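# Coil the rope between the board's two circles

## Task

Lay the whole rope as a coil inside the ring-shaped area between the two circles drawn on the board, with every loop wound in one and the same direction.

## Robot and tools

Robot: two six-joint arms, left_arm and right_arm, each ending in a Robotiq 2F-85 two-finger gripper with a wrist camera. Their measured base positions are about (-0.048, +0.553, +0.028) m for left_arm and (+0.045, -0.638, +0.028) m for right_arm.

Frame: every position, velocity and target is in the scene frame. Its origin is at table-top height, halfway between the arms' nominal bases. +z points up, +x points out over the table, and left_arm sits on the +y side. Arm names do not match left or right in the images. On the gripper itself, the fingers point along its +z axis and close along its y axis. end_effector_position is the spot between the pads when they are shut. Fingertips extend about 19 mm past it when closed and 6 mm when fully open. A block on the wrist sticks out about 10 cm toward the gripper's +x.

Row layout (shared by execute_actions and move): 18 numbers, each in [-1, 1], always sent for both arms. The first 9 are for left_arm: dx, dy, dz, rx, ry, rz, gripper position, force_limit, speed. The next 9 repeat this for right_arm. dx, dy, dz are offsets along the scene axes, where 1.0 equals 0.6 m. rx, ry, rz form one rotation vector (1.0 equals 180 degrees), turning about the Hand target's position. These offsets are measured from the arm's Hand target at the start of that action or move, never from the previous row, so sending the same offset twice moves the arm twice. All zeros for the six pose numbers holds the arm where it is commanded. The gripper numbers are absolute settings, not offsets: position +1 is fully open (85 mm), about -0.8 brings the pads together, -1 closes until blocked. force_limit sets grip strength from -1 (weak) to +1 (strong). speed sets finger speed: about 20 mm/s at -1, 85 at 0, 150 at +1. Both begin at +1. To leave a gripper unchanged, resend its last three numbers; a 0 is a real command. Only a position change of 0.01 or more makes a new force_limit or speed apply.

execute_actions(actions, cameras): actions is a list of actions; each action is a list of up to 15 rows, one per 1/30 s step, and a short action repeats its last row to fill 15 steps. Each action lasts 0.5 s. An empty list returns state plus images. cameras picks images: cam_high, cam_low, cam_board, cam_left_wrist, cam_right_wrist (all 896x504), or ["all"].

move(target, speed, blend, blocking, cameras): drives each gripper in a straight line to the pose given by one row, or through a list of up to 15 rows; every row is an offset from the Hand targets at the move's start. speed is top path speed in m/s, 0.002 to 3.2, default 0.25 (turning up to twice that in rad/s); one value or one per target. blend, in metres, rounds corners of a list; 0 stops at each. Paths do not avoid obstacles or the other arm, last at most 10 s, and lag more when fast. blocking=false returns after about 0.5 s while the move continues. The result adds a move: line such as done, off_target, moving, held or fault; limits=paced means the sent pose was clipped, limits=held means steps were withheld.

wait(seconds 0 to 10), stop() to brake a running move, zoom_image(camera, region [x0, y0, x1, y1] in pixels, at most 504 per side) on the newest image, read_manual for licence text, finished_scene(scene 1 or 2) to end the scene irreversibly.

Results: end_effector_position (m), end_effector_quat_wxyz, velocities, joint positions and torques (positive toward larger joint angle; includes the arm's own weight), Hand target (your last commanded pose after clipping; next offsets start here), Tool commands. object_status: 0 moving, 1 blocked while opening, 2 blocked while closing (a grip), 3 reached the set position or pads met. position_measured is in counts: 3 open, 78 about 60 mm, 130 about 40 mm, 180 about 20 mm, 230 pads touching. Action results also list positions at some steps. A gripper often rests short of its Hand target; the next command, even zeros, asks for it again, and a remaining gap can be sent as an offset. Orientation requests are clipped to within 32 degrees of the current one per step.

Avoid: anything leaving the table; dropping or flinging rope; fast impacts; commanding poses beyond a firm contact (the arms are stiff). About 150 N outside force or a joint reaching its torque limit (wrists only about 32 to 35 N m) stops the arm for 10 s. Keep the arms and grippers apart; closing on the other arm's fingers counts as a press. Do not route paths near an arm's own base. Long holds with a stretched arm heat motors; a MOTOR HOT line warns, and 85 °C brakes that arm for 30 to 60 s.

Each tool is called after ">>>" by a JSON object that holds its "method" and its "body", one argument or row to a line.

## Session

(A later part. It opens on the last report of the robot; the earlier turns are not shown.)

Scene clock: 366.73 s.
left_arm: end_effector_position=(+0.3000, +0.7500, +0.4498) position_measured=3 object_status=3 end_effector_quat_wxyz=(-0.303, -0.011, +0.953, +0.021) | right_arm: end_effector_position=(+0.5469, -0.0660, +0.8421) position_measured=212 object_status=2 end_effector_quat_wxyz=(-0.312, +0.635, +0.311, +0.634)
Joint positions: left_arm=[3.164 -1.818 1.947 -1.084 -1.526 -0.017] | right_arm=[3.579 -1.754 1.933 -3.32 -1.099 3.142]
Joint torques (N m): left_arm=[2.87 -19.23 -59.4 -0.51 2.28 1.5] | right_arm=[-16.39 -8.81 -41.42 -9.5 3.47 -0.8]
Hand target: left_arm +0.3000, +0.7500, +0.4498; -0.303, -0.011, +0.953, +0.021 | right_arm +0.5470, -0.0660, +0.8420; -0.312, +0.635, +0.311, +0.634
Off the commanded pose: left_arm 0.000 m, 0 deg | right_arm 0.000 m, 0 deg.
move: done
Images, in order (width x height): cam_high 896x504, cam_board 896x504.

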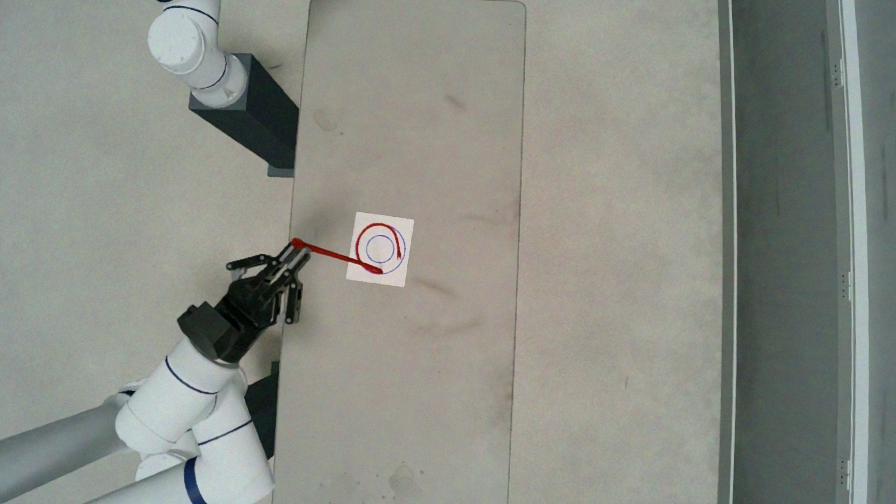

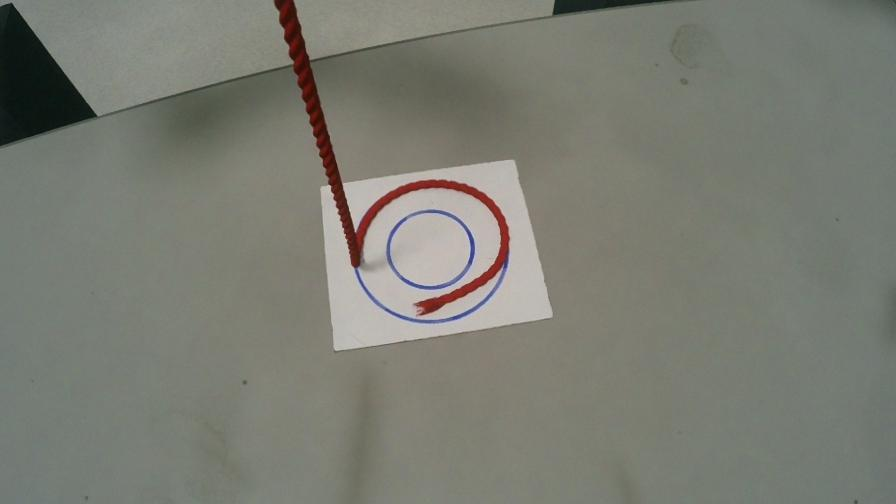

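>>> {"method": "move", "body": {
  "target": [
    [0,0,0,0,0,0,1,1,1,0.0483,0.035,-0.075,0,0,0,-1.0,-0.8,-1],
    [0,0,0,0,0,0,1,1,1,0.0733,0.0883,-0.1383,0,0,0,-1.0,-0.8,-1],
    [0,0,0,0,0,0,1,1,1,0.0678,0.1588,-0.2,0,0,0,-1.0,-0.8,-1],
    [0,0,0,0,0,0,1,1,1,0.03,0.2092,-0.26,0,0,0,-1.0,-0.8,-1]
  ],
  "speed": 0.035,
  "blend": 0.012,
  "cameras": ["cam_board", "cam_high"]
}}

>>> {"method": "zoom_image", "body": {
  "camera": "cam_board",
  "region": [320, 150, 560, 360]
}}

>>> {"method": "zoom_image", "body": {
  "camera": "cam_high",
  "region": [320, 190, 440, 310]
}}

Scene clock: 378.53 s.
left_arm: end_effector_position=(+0.3000, +0.7500, +0.4498) position_measured=3 object_status=3 end_effector_quat_wxyz=(-0.303, -0.011, +0.953, +0.021) | right_arm: end_effector_position=(+0.5651, +0.0595, +0.6861) position_measured=212 object_status=2 end_effector_quat_wxyz=(-0.312, +0.635, +0.311, +0.634)
Joint positions: left_arm=[3.164 -1.818 1.947 -1.084 -1.526 -0.017] | right_arm=[3.774 -1.475 1.957 -3.624 -1.293 3.143]
Joint torques (N m): left_arm=[-2.01 -16.82 -59 -1.05 1.82 1.75] | right_arm=[31.7 -31.06 -36.48 -10.52 -1.02 0.84]
Hand target: left_arm +0.3000, +0.7500, +0.4498; -0.303, -0.011, +0.953, +0.021 | right_arm +0.5650, +0.0595, +0.6860; -0.312, +0.635, +0.311, +0.634
Off the commanded pose: left_arm 0.000 m, 0 deg | right_arm 0.000 m, 0 deg.
move: done
Images, in order (width x height): cam_high 896x504, cam_board 896x504.

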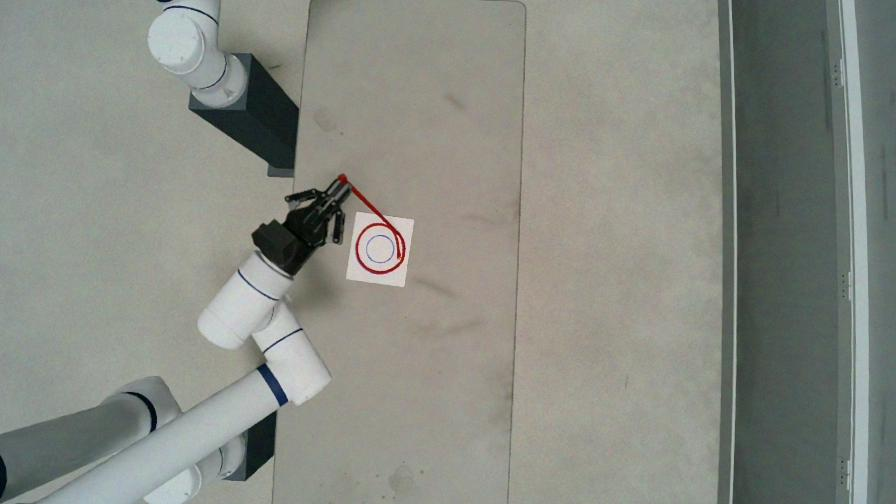

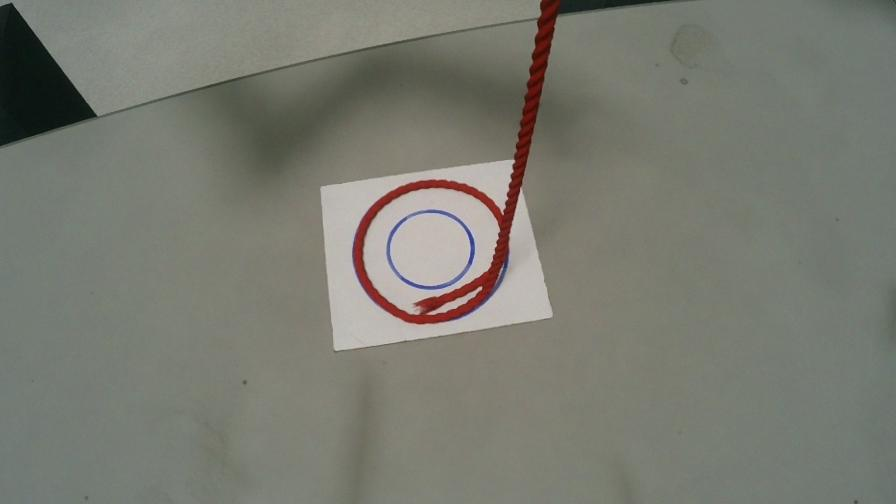

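Scaled by 2.100 from the camera's 896x504 image, which has a finer 1280x720 frame.

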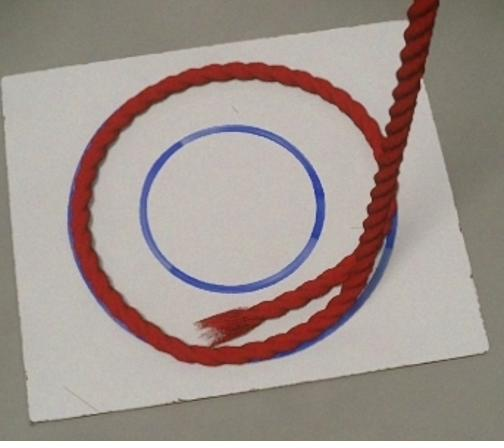

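Scaled by 4.200 from the camera's 896x504 image, which has a finer 1280x720 frame.

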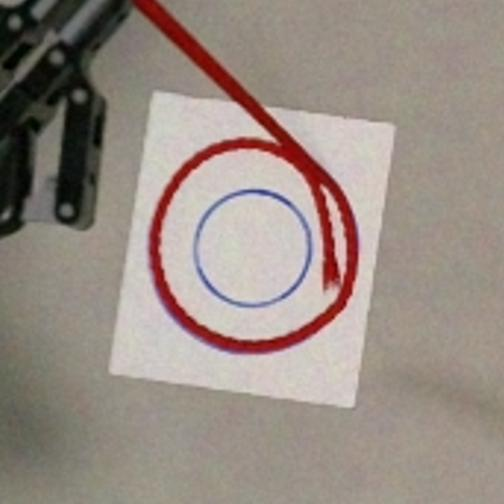

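>>> {"method": "move", "body": {
  "target": [
    [0,0,0,0,0,0,1,1,1,-0.0367,0.0137,0,0,0,0,-1.0,-0.8,-1],
    [0,0,0,0,0,0,1,1,1,-0.0908,0.0142,-0.0612,0,0,0,-1.0,-0.8,-1],
    [0,0,0,0,0,0,1,1,1,-0.1427,-0.0123,-0.1187,0,0,0,-1.0,-0.8,-1],
    [0,0,0,0,0,0,1,1,1,-0.1742,-0.0588,-0.1753,0,0,0,-1.0,-0.8,-1]
  ],
  "speed": 0.035,
  "blend": 0.012,
  "cameras": ["cam_board", "cam_high"]
}}

>>> {"method": "zoom_image", "body": {
  "camera": "cam_board",
  "region": [320, 150, 560, 360]
}}

>>> {"method": "zoom_image", "body": {
  "camera": "cam_high",
  "region": [320, 190, 440, 310]
}}

Scene clock: 398.17 s.
left_arm: end_effector_position=(+0.3000, +0.7500, +0.4498) position_measured=3 object_status=3 end_effector_quat_wxyz=(-0.303, -0.011, +0.953, +0.021) | right_arm: end_effector_position=(+0.4605, +0.0243, +0.5809) position_measured=212 object_status=2 end_effector_quat_wxyz=(-0.312, +0.635, +0.311, +0.634)
Joint positions: left_arm=[3.164 -1.818 1.947 -1.084 -1.526 -0.017] | right_arm=[3.846 -1.505 2.214 -3.85 -1.365 3.143]
Joint torques (N m): left_arm=[0 -16.21 -58.52 -0.74 1.85 1.76] | right_arm=[-17.04 -61.74 -30.81 -10.42 3.35 -0.08]
Hand target: left_arm +0.3000, +0.7500, +0.4498; -0.303, -0.011, +0.953, +0.021 | right_arm +0.4605, +0.0243, +0.5808; -0.312, +0.635, +0.311, +0.634
Off the commanded pose: left_arm 0.000 m, 0 deg | right_arm 0.000 m, 0 deg.
move: done; blend cut to 0.0118 m at target 1
Images, in order (width x height): cam_high 896x504, cam_board 896x504.

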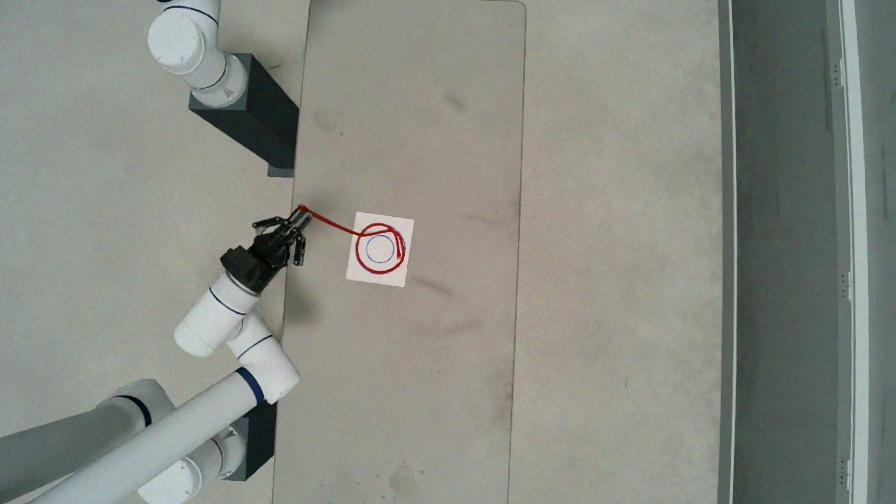

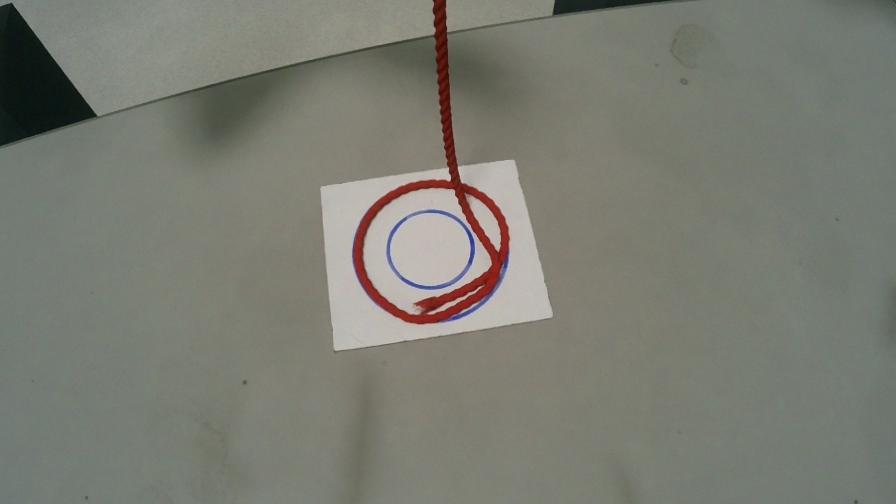

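Scaled by 2.100 from the camera's 896x504 image, which has a finer 1280x720 frame.

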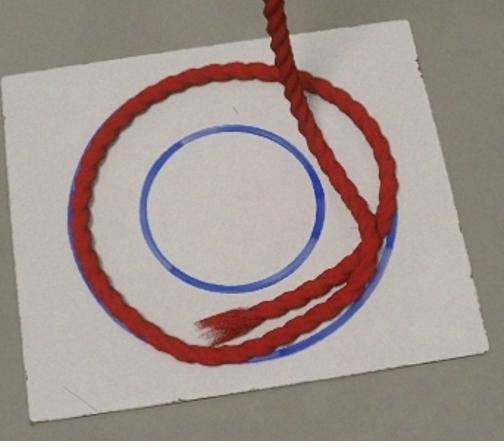

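Scaled by 4.200 from the camera's 896x504 image, which has a finer 1280x720 frame.

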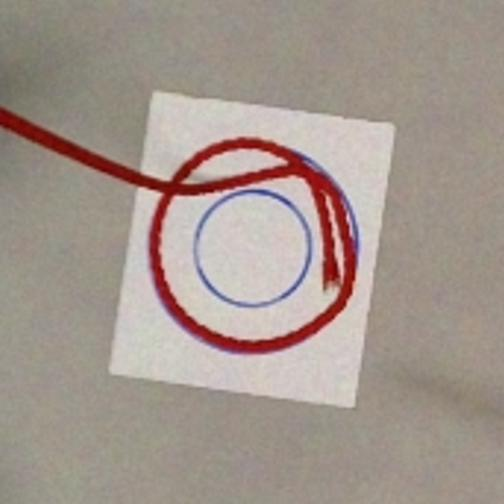

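>>> {"method": "move", "body": {
  "target": [
    [0,0,0,0,0,0,1,1,1,-0.0055,-0.0565,-0.055,0,0,0,-1.0,-0.8,-1],
    [0,0,0,0,0,0,1,1,1,0.0195,-0.1077,-0.1117,0,0,0,-1.0,-0.8,-1],
    [0,0,0,0,0,0,1,1,1,0.0667,-0.1395,-0.1683,0,0,0,-1.0,-0.8,-1],
    [0,0,0,0,0,0,1,1,1,0.1235,-0.1435,-0.225,0,0,0,-1.0,-0.8,-1]
  ],
  "speed": 0.035,
  "blend": 0.012,
  "cameras": ["cam_board", "cam_high"]
}}

>>> {"method": "zoom_image", "body": {
  "camera": "cam_board",
  "region": [320, 150, 560, 360]
}}

>>> {"method": "zoom_image", "body": {
  "camera": "cam_high",
  "region": [320, 190, 440, 310]
}}

Scene clock: 411.97 s.
left_arm: end_effector_position=(+0.3000, +0.7500, +0.4498) position_measured=3 object_status=3 end_effector_quat_wxyz=(-0.303, -0.011, +0.953, +0.021) | right_arm: end_effector_position=(+0.5345, -0.0618, +0.4459) position_measured=212 object_status=2 end_effector_quat_wxyz=(-0.312, +0.635, +0.311, +0.634)
Joint positions: left_arm=[3.164 -1.818 1.947 -1.084 -1.526 -0.017] | right_arm=[3.6 -1.324 2.354 -4.171 -1.119 3.142]
Joint torques (N m): left_arm=[3.54 -16.68 -59.04 -1.22 1.99 1.51] | right_arm=[-17.18 -27.84 -35.02 -10.05 3.6 -0.38]
Hand target: left_arm +0.3000, +0.7500, +0.4498; -0.303, -0.011, +0.953, +0.021 | right_arm +0.5346, -0.0618, +0.4458; -0.312, +0.635, +0.311, +0.634
Off the commanded pose: left_arm 0.000 m, 0 deg | right_arm 0.000 m, 0 deg.
move: done
Images, in order (width x height): cam_high 896x504, cam_board 896x504.

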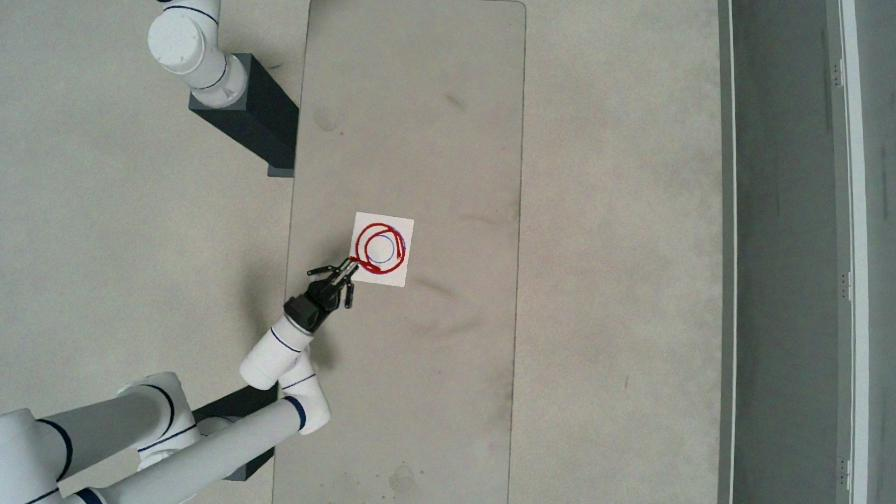

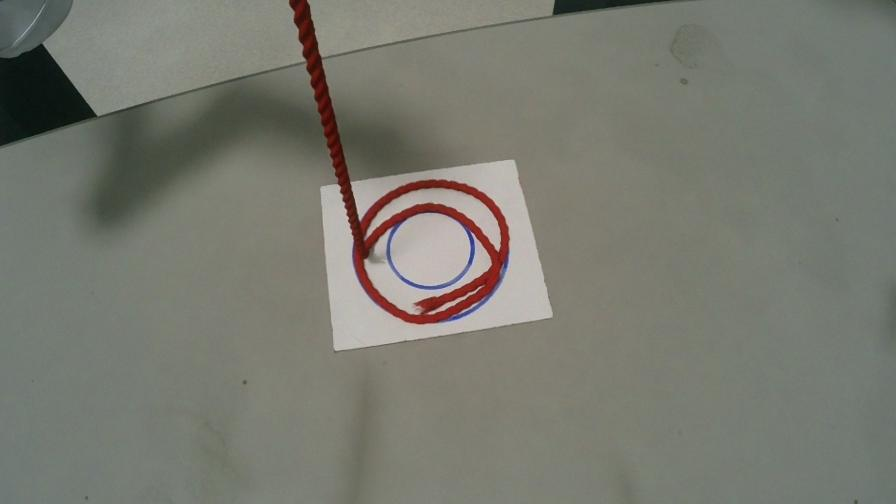

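Scaled by 2.100 from the camera's 896x504 image, which has a finer 1280x720 frame.

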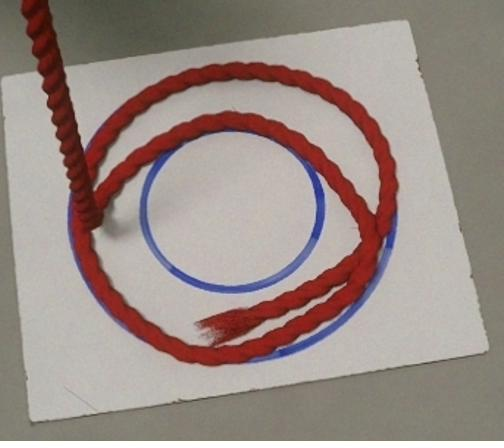

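Scaled by 4.200 from the camera's 896x504 image, which has a finer 1280x720 frame.

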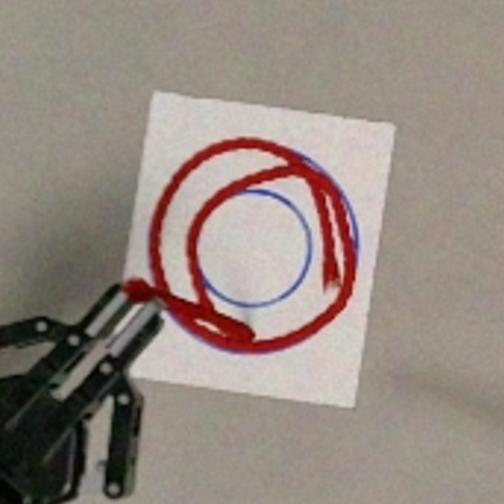

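>>> {"method": "move", "body": {
  "target": [
    [0,0,0,0,0,0,1,1,1,0.0512,0.025,-0.0542,0,0,0,-1.0,-0.8,-1],
    [0,0,0,0,0,0,1,1,1,0.083,0.0722,-0.1083,0,0,0,-1.0,-0.8,-1],
    [0,0,0,0,0,0,1,1,1,0.087,0.129,-0.1625,0,0,0,-1.0,-0.8,-1],
    [0,0,0,0,0,0,1,1,1,0.062,0.1802,-0.2167,0,0,0,-1.0,-0.8,-1]
  ],
  "speed": 0.035,
  "blend": 0.012,
  "cameras": ["cam_board", "cam_high"]
}}

>>> {"method": "zoom_image", "body": {
  "camera": "cam_board",
  "region": [320, 150, 560, 360]
}}

>>> {"method": "zoom_image", "body": {
  "camera": "cam_high",
  "region": [320, 190, 440, 310]
}}

Scene clock: 437.57 s.
left_arm: end_effector_position=(+0.3000, +0.7500, +0.4498) position_measured=3 object_status=3 end_effector_quat_wxyz=(-0.303, -0.011, +0.953, +0.021) | right_arm: end_effector_position=(+0.5718, +0.0462, +0.3159) position_measured=212 object_status=2 end_effector_quat_wxyz=(-0.312, +0.635, +0.311, +0.634)
Joint positions: left_arm=[3.164 -1.818 1.947 -1.084 -1.526 -0.017] | right_arm=[3.747 -0.971 2.164 -4.334 -1.267 3.142]
Joint torques (N m): left_arm=[-0.04 -17.87 -57.97 -0.93 2.12 1.18] | right_arm=[32.12 -51.21 -27.95 -9.93 -0.91 0.97]
Hand target: left_arm +0.3000, +0.7500, +0.4498; -0.303, -0.011, +0.953, +0.021 | right_arm +0.5718, +0.0463, +0.3158; -0.312, +0.635, +0.311, +0.634
Off the commanded pose: left_arm 0.000 m, 0 deg | right_arm 0.000 m, 0 deg.
move: done
Images, in order (width x height): cam_high 896x504, cam_board 896x504.

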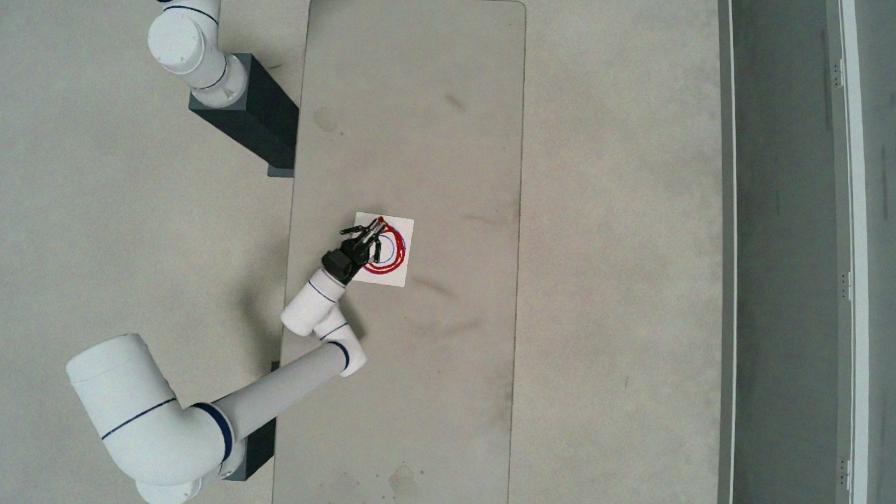

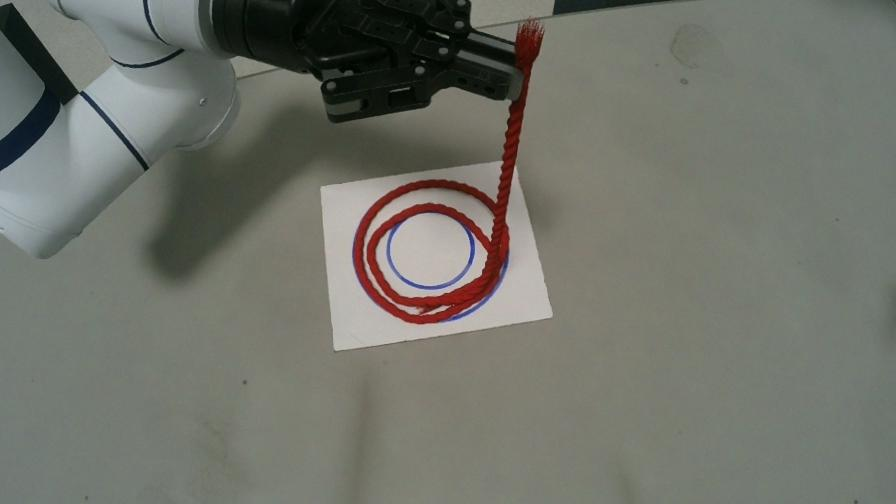

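Scaled by 2.100 from the camera's 896x504 image, which has a finer 1280x720 frame.

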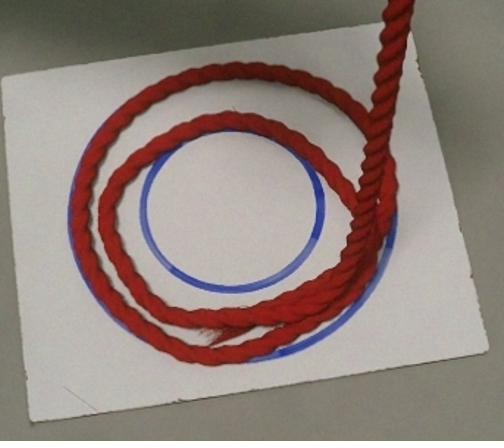

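Scaled by 4.200 from the camera's 896x504 image, which has a finer 1280x720 frame.

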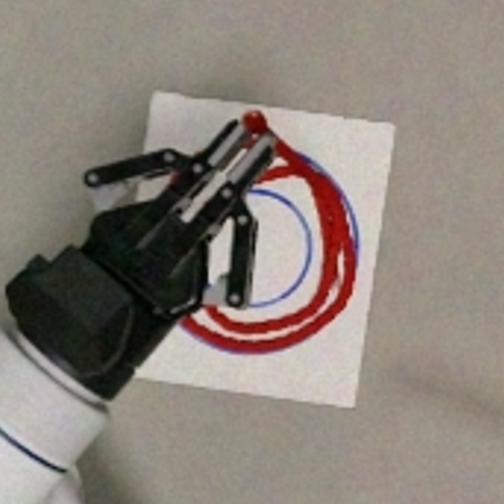

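>>> {"method": "move", "body": {
  "target": [
    [0,0,0,0,0,0,1,1,1,-0.059,0.0403,-0.003,0,0,0,-1.0,-0.8,-1],
    [0,0,0,0,0,0,1,1,1,-0.1153,0.0408,-0.0547,0,0,0,-1.0,-0.8,-1],
    [0,0,0,0,0,0,1,1,1,-0.1662,0.011,-0.1105,0,0,0,-1.0,-0.8,-1],
    [0,0,0,0,0,0,1,1,1,-0.1903,-0.034,-0.1602,-0.0659,0.051,0,-1.0,-0.8,-1]
  ],
  "speed": 0.035,
  "blend": 0.012,
  "cameras": ["cam_board", "cam_high", "cam_low", "cam_right_wrist"]
}}

>>> {"method": "zoom_image", "body": {
  "camera": "cam_board",
  "region": [320, 150, 560, 360]
}}

>>> {"method": "zoom_image", "body": {
  "camera": "cam_high",
  "region": [320, 190, 440, 310]
}}

Scene clock: 458.97 s.
left_arm: end_effector_position=(+0.3000, +0.7500, +0.4498) position_measured=3 object_status=3 end_effector_quat_wxyz=(-0.303, -0.011, +0.953, +0.021) | right_arm: end_effector_position=(+0.4576, +0.0259, +0.2197) position_measured=212 object_status=2 end_effector_quat_wxyz=(-0.268, +0.713, +0.349, +0.546)
Joint positions: left_arm=[3.164 -1.818 1.947 -1.084 -1.526 -0.017] | right_arm=[3.856 -0.994 2.358 -4.238 -1.382 3.091]
Joint torques (N m): left_arm=[-1.52 -17.5 -59.12 -1.02 1.91 2.07] | right_arm=[-16.31 -80.73 -6.44 -0.18 2.56 -2.15]
Hand target: left_arm +0.3000, +0.7500, +0.4498; -0.303, -0.011, +0.953, +0.021 | right_arm +0.4576, +0.0259, +0.2197; -0.268, +0.713, +0.349, +0.546
Off the commanded pose: left_arm 0.000 m, 0 deg | right_arm 0.000 m, 0 deg.
move: done
Images, in order (width x height): cam_high 896x504, cam_low 896x504, cam_board 896x504, cam_right_wrist 896x504.

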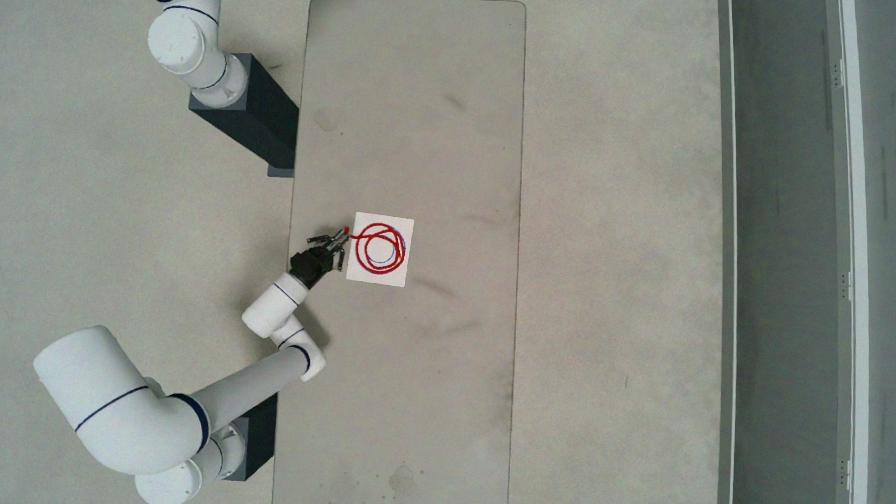

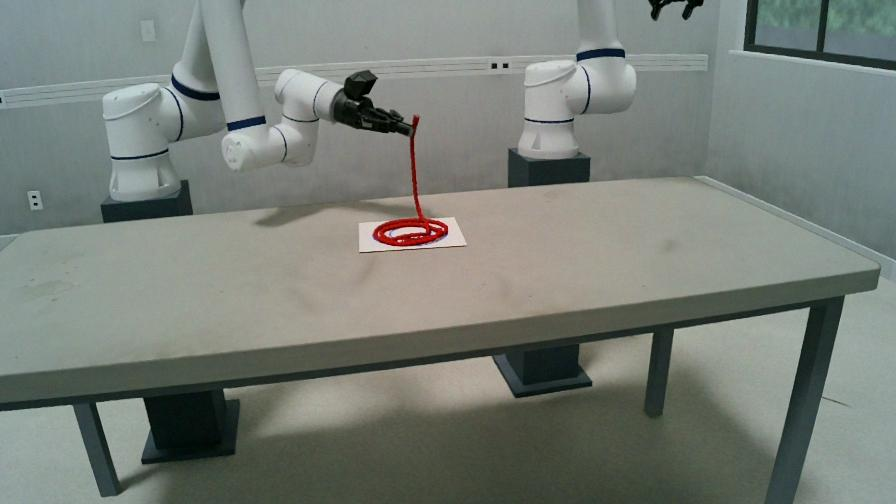

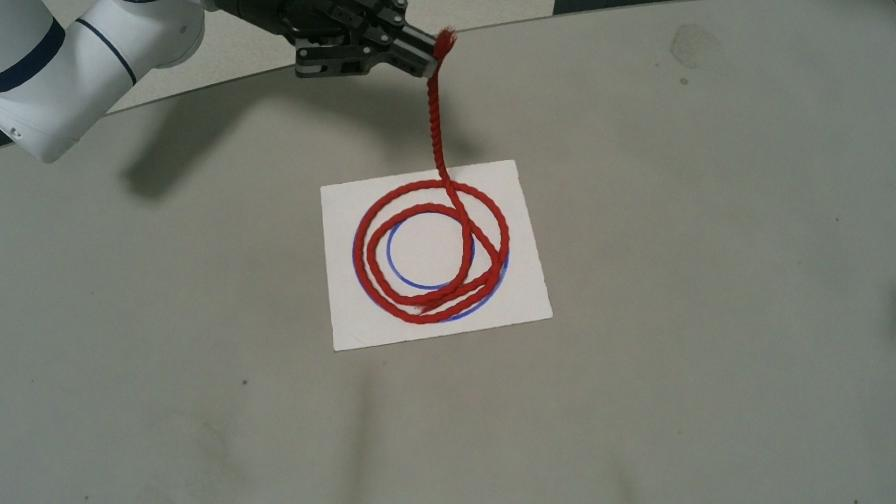

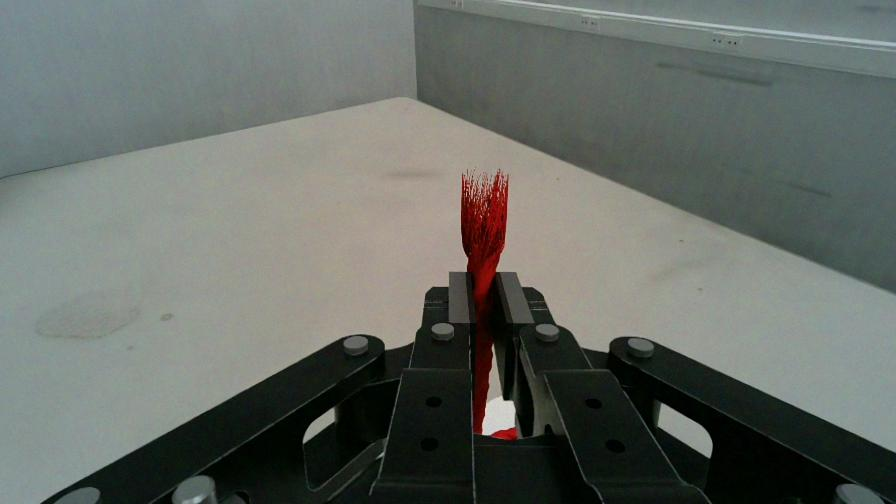

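Scaled by 2.100 from the camera's 896x504 image, which has a finer 1280x720 frame.

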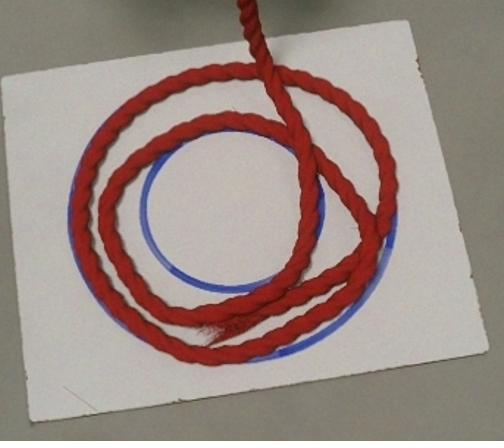

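Scaled by 4.200 from the camera's 896x504 image, which has a finer 1280x720 frame.

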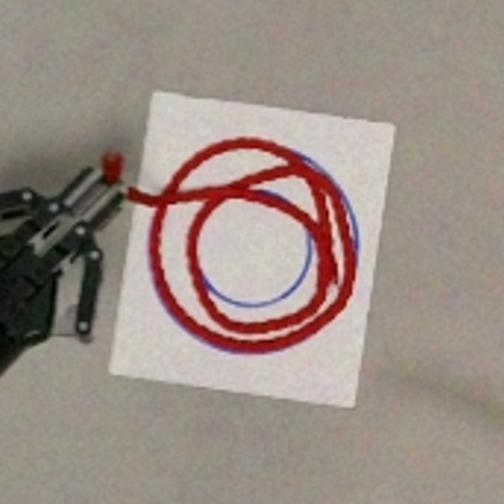

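>>> {"method": "move", "body": {
  "target": [
    [0,0,0,0,0,0,1,1,1,0.1073,0.0618,0.1172,0.0659,-0.051,0,-1.0,-0.8,-1],
    [0,0,0,0,0,0,1,1,1,0.2057,0.0185,0.2305,0.0659,-0.051,0,-1.0,-0.8,-1]
  ],
  "speed": 0.05,
  "blend": 0.03,
  "cameras": ["cam_board", "cam_high"]
}}

>>> {"method": "zoom_image", "body": {
  "camera": "cam_board",
  "region": [320, 150, 560, 360]
}}

>>> {"method": "zoom_image", "body": {
  "camera": "cam_high",
  "region": [320, 190, 440, 310]
}}

Scene clock: 468.67 s.
left_arm: end_effector_position=(+0.3000, +0.7500, +0.4498) position_measured=3 object_status=3 end_effector_quat_wxyz=(-0.303, -0.011, +0.953, +0.021) | right_arm: end_effector_position=(+0.5809, +0.0370, +0.3579) position_measured=212 object_status=2 end_effector_quat_wxyz=(-0.312, +0.635, +0.311, +0.634)
Joint positions: left_arm=[3.164 -1.818 1.947 -1.084 -1.526 -0.017] | right_arm=[3.725 -1.048 2.167 -4.26 -1.244 3.143]
Joint torques (N m): left_arm=[-1.27 -17.86 -60.3 -1.14 1.93 2.06] | right_arm=[-17.7 -85.21 -31.48 1.81 3.35 -0.74]
Hand target: left_arm +0.3000, +0.7500, +0.4498; -0.303, -0.011, +0.953, +0.021 | right_arm +0.5810, +0.0370, +0.3580; -0.312, +0.635, +0.311, +0.634
Off the commanded pose: left_arm 0.000 m, 0 deg | right_arm 0.000 m, 0 deg.
move: done
Images, in order (width x height): cam_high 896x504, cam_board 896x504.

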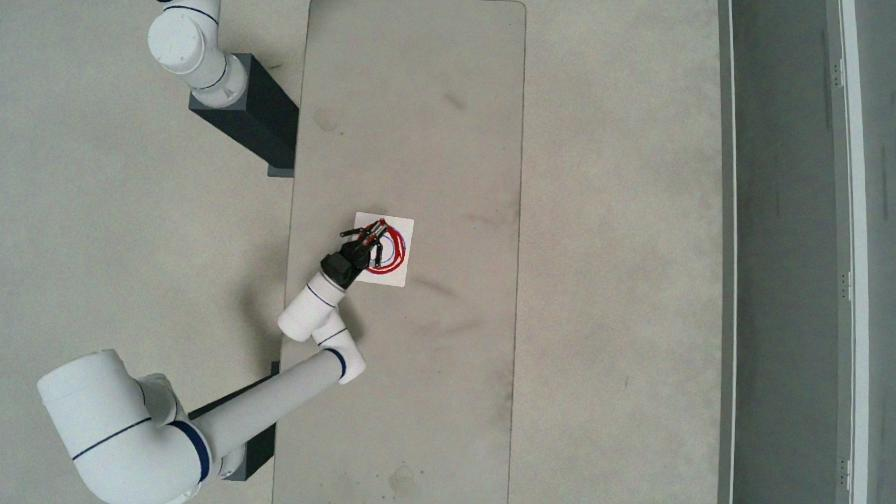

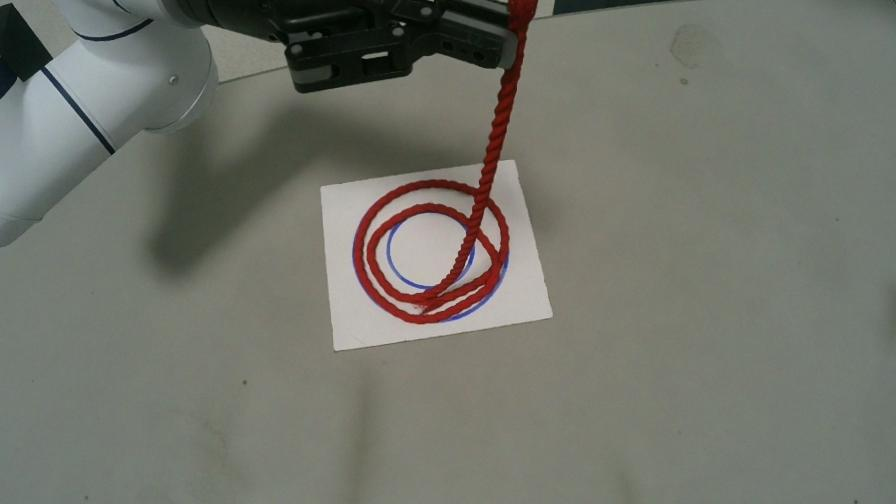

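Scaled by 2.100 from the camera's 896x504 image, which has a finer 1280x720 frame.

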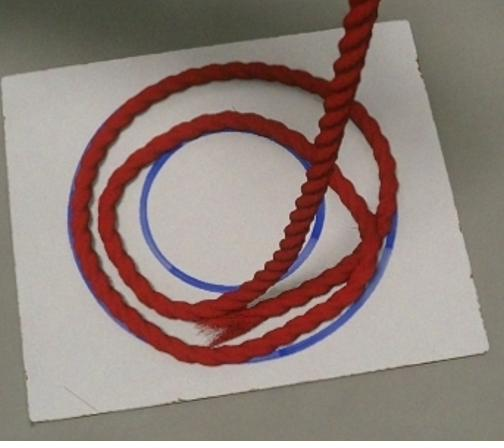

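Scaled by 4.200 from the camera's 896x504 image, which has a finer 1280x720 frame.

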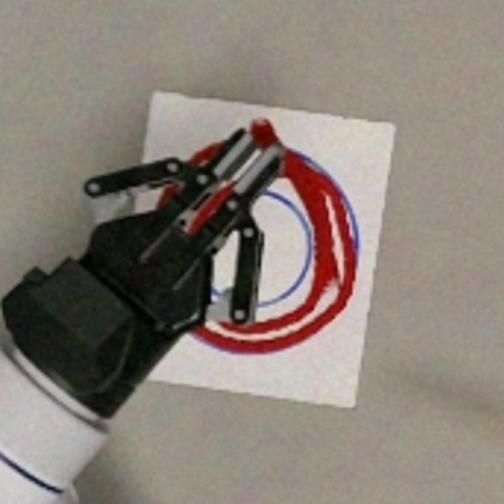

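>>> {"method": "move", "body": {
  "target": [
    [0,0,0,0,0,0,1,1,1,0.0167,-0.0367,-0.01,0,0,0,-1.0,-0.8,-1],
    [0,0,0,0,0,0,1,1,1,0.0027,0.0017,-0.055,0,0,0,-1.0,-0.8,-1],
    [0,0,0,0,0,0,1,1,1,-0.04,0.0443,-0.1117,0,0,0,-1.0,-0.8,-1]
  ],
  "speed": 0.035,
  "blend": 0.01,
  "cameras": ["cam_board", "cam_high"]
}}

>>> {"method": "zoom_image", "body": {
  "camera": "cam_board",
  "region": [320, 150, 560, 360]
}}

>>> {"method": "zoom_image", "body": {
  "camera": "cam_high",
  "region": [320, 190, 440, 310]
}}

Scene clock: 476.13 s.
left_arm: end_effector_position=(+0.3000, +0.7500, +0.4498) position_measured=3 object_status=3 end_effector_quat_wxyz=(-0.303, -0.011, +0.953, +0.021) | right_arm: end_effector_position=(+0.5571, +0.0635, +0.2911) position_measured=212 object_status=2 end_effector_quat_wxyz=(-0.312, +0.635, +0.311, +0.634)
Joint positions: left_arm=[3.164 -1.818 1.947 -1.084 -1.526 -0.017] | right_arm=[3.788 -0.922 2.15 -4.369 -1.307 3.143]
Joint torques (N m): left_arm=[-0.16 -14.73 -58.78 -1.18 2.17 2.37] | right_arm=[30.8 -52.11 -25.74 -10.32 -1.17 1.64]
Hand target: left_arm +0.3000, +0.7500, +0.4498; -0.303, -0.011, +0.953, +0.021 | right_arm +0.5570, +0.0636, +0.2910; -0.312, +0.635, +0.311, +0.634
Off the commanded pose: left_arm 0.000 m, 0 deg | right_arm 0.000 m, 0 deg.
move: done
Images, in order (width x height): cam_high 896x504, cam_board 896x504.

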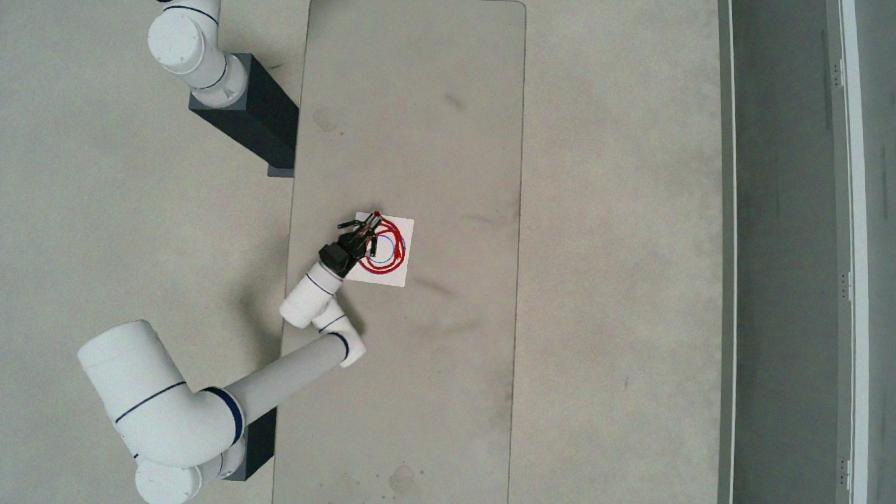

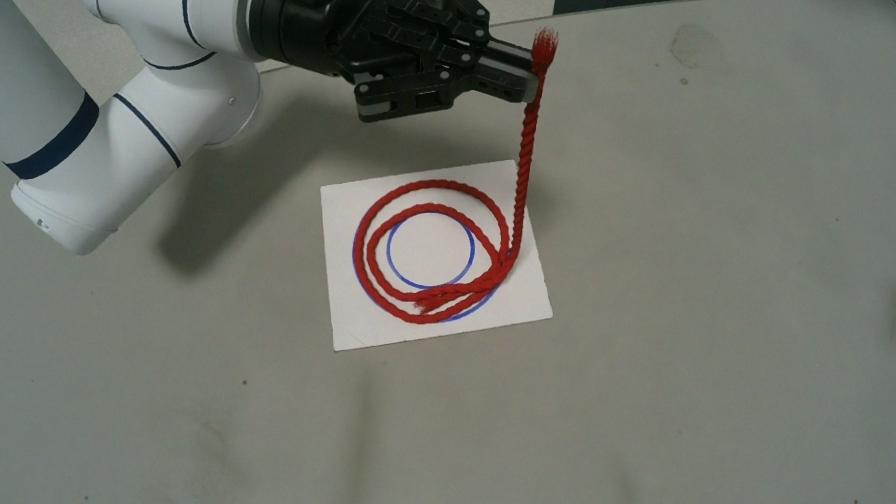

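Scaled by 2.100 from the camera's 896x504 image, which has a finer 1280x720 frame.

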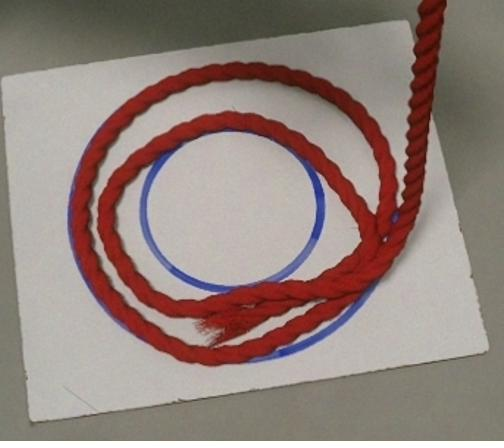

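Scaled by 4.200 from the camera's 896x504 image, which has a finer 1280x720 frame.

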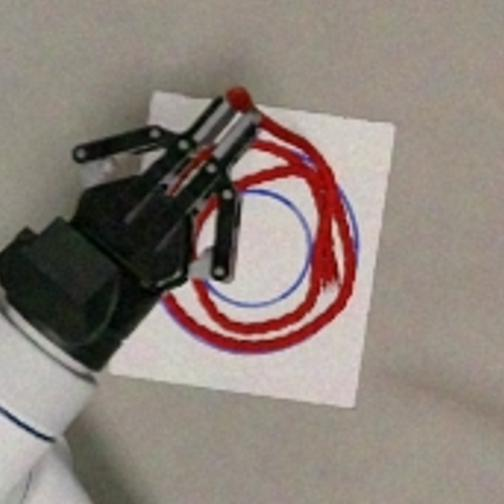

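>>> {"method": "move", "body": {
  "target": [
    [0,0,0,0,0,0,1,1,1,-0.0183,0.0082,0,0,0,0,-1.0,-0.8,-1],
    [0,0,0,0,0,0,1,1,1,-0.0777,0.009,-0.0593,0,0,0,-1.0,-0.8,-1],
    [0,0,0,0,0,0,1,1,1,-0.1302,-0.0155,-0.1172,0,0,0,-1.0,-0.8,-1]
  ],
  "speed": 0.035,
  "blend": 0.006,
  "cameras": ["cam_board", "cam_high"]
}}

>>> {"method": "zoom_image", "body": {
  "camera": "cam_board",
  "region": [320, 150, 560, 360]
}}

>>> {"method": "zoom_image", "body": {
  "camera": "cam_high",
  "region": [320, 190, 440, 310]
}}

Scene clock: 484.00 s.
left_arm: end_effector_position=(+0.3000, +0.7500, +0.4498) position_measured=3 object_status=3 end_effector_quat_wxyz=(-0.303, -0.011, +0.953, +0.021) | right_arm: end_effector_position=(+0.4790, +0.0543, +0.2207) position_measured=212 object_status=2 end_effector_quat_wxyz=(-0.312, +0.635, +0.311, +0.634)
Joint positions: left_arm=[3.164 -1.818 1.947 -1.084 -1.526 -0.017] | right_arm=[3.867 -0.811 2.228 -4.558 -1.386 3.143]
Joint torques (N m): left_arm=[-2.37 -19.84 -58.56 -1.06 2.08 1.91] | right_arm=[29.78 -51.43 -3.43 -10.16 -0.98 1.79]
Hand target: left_arm +0.3000, +0.7500, +0.4498; -0.303, -0.011, +0.953, +0.021 | right_arm +0.4789, +0.0543, +0.2207; -0.312, +0.635, +0.311, +0.634
Off the commanded pose: left_arm 0.000 m, 0 deg | right_arm 0.000 m, 0 deg.
move: done
Images, in order (width x height): cam_high 896x504, cam_board 896x504.

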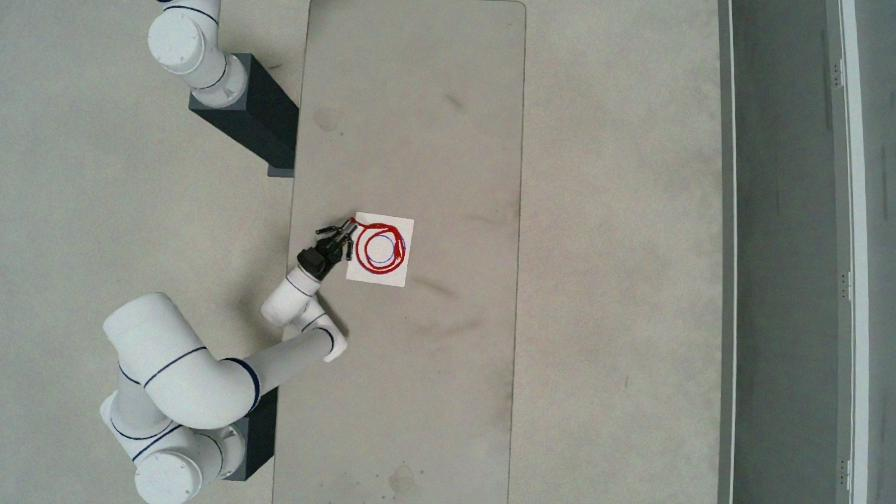

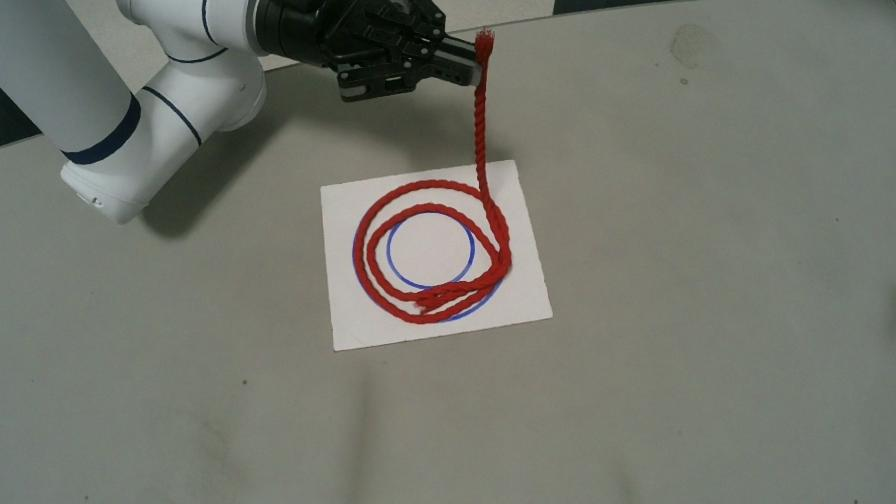

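Scaled by 2.100 from the camera's 896x504 image, which has a finer 1280x720 frame.

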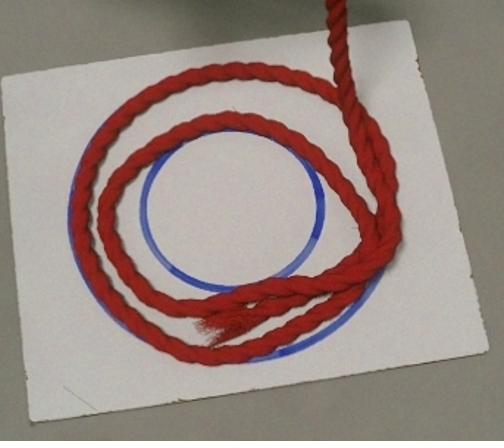

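Scaled by 4.200 from the camera's 896x504 image, which has a finer 1280x720 frame.

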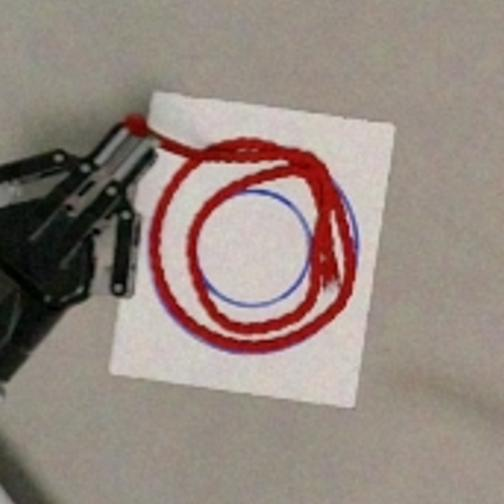

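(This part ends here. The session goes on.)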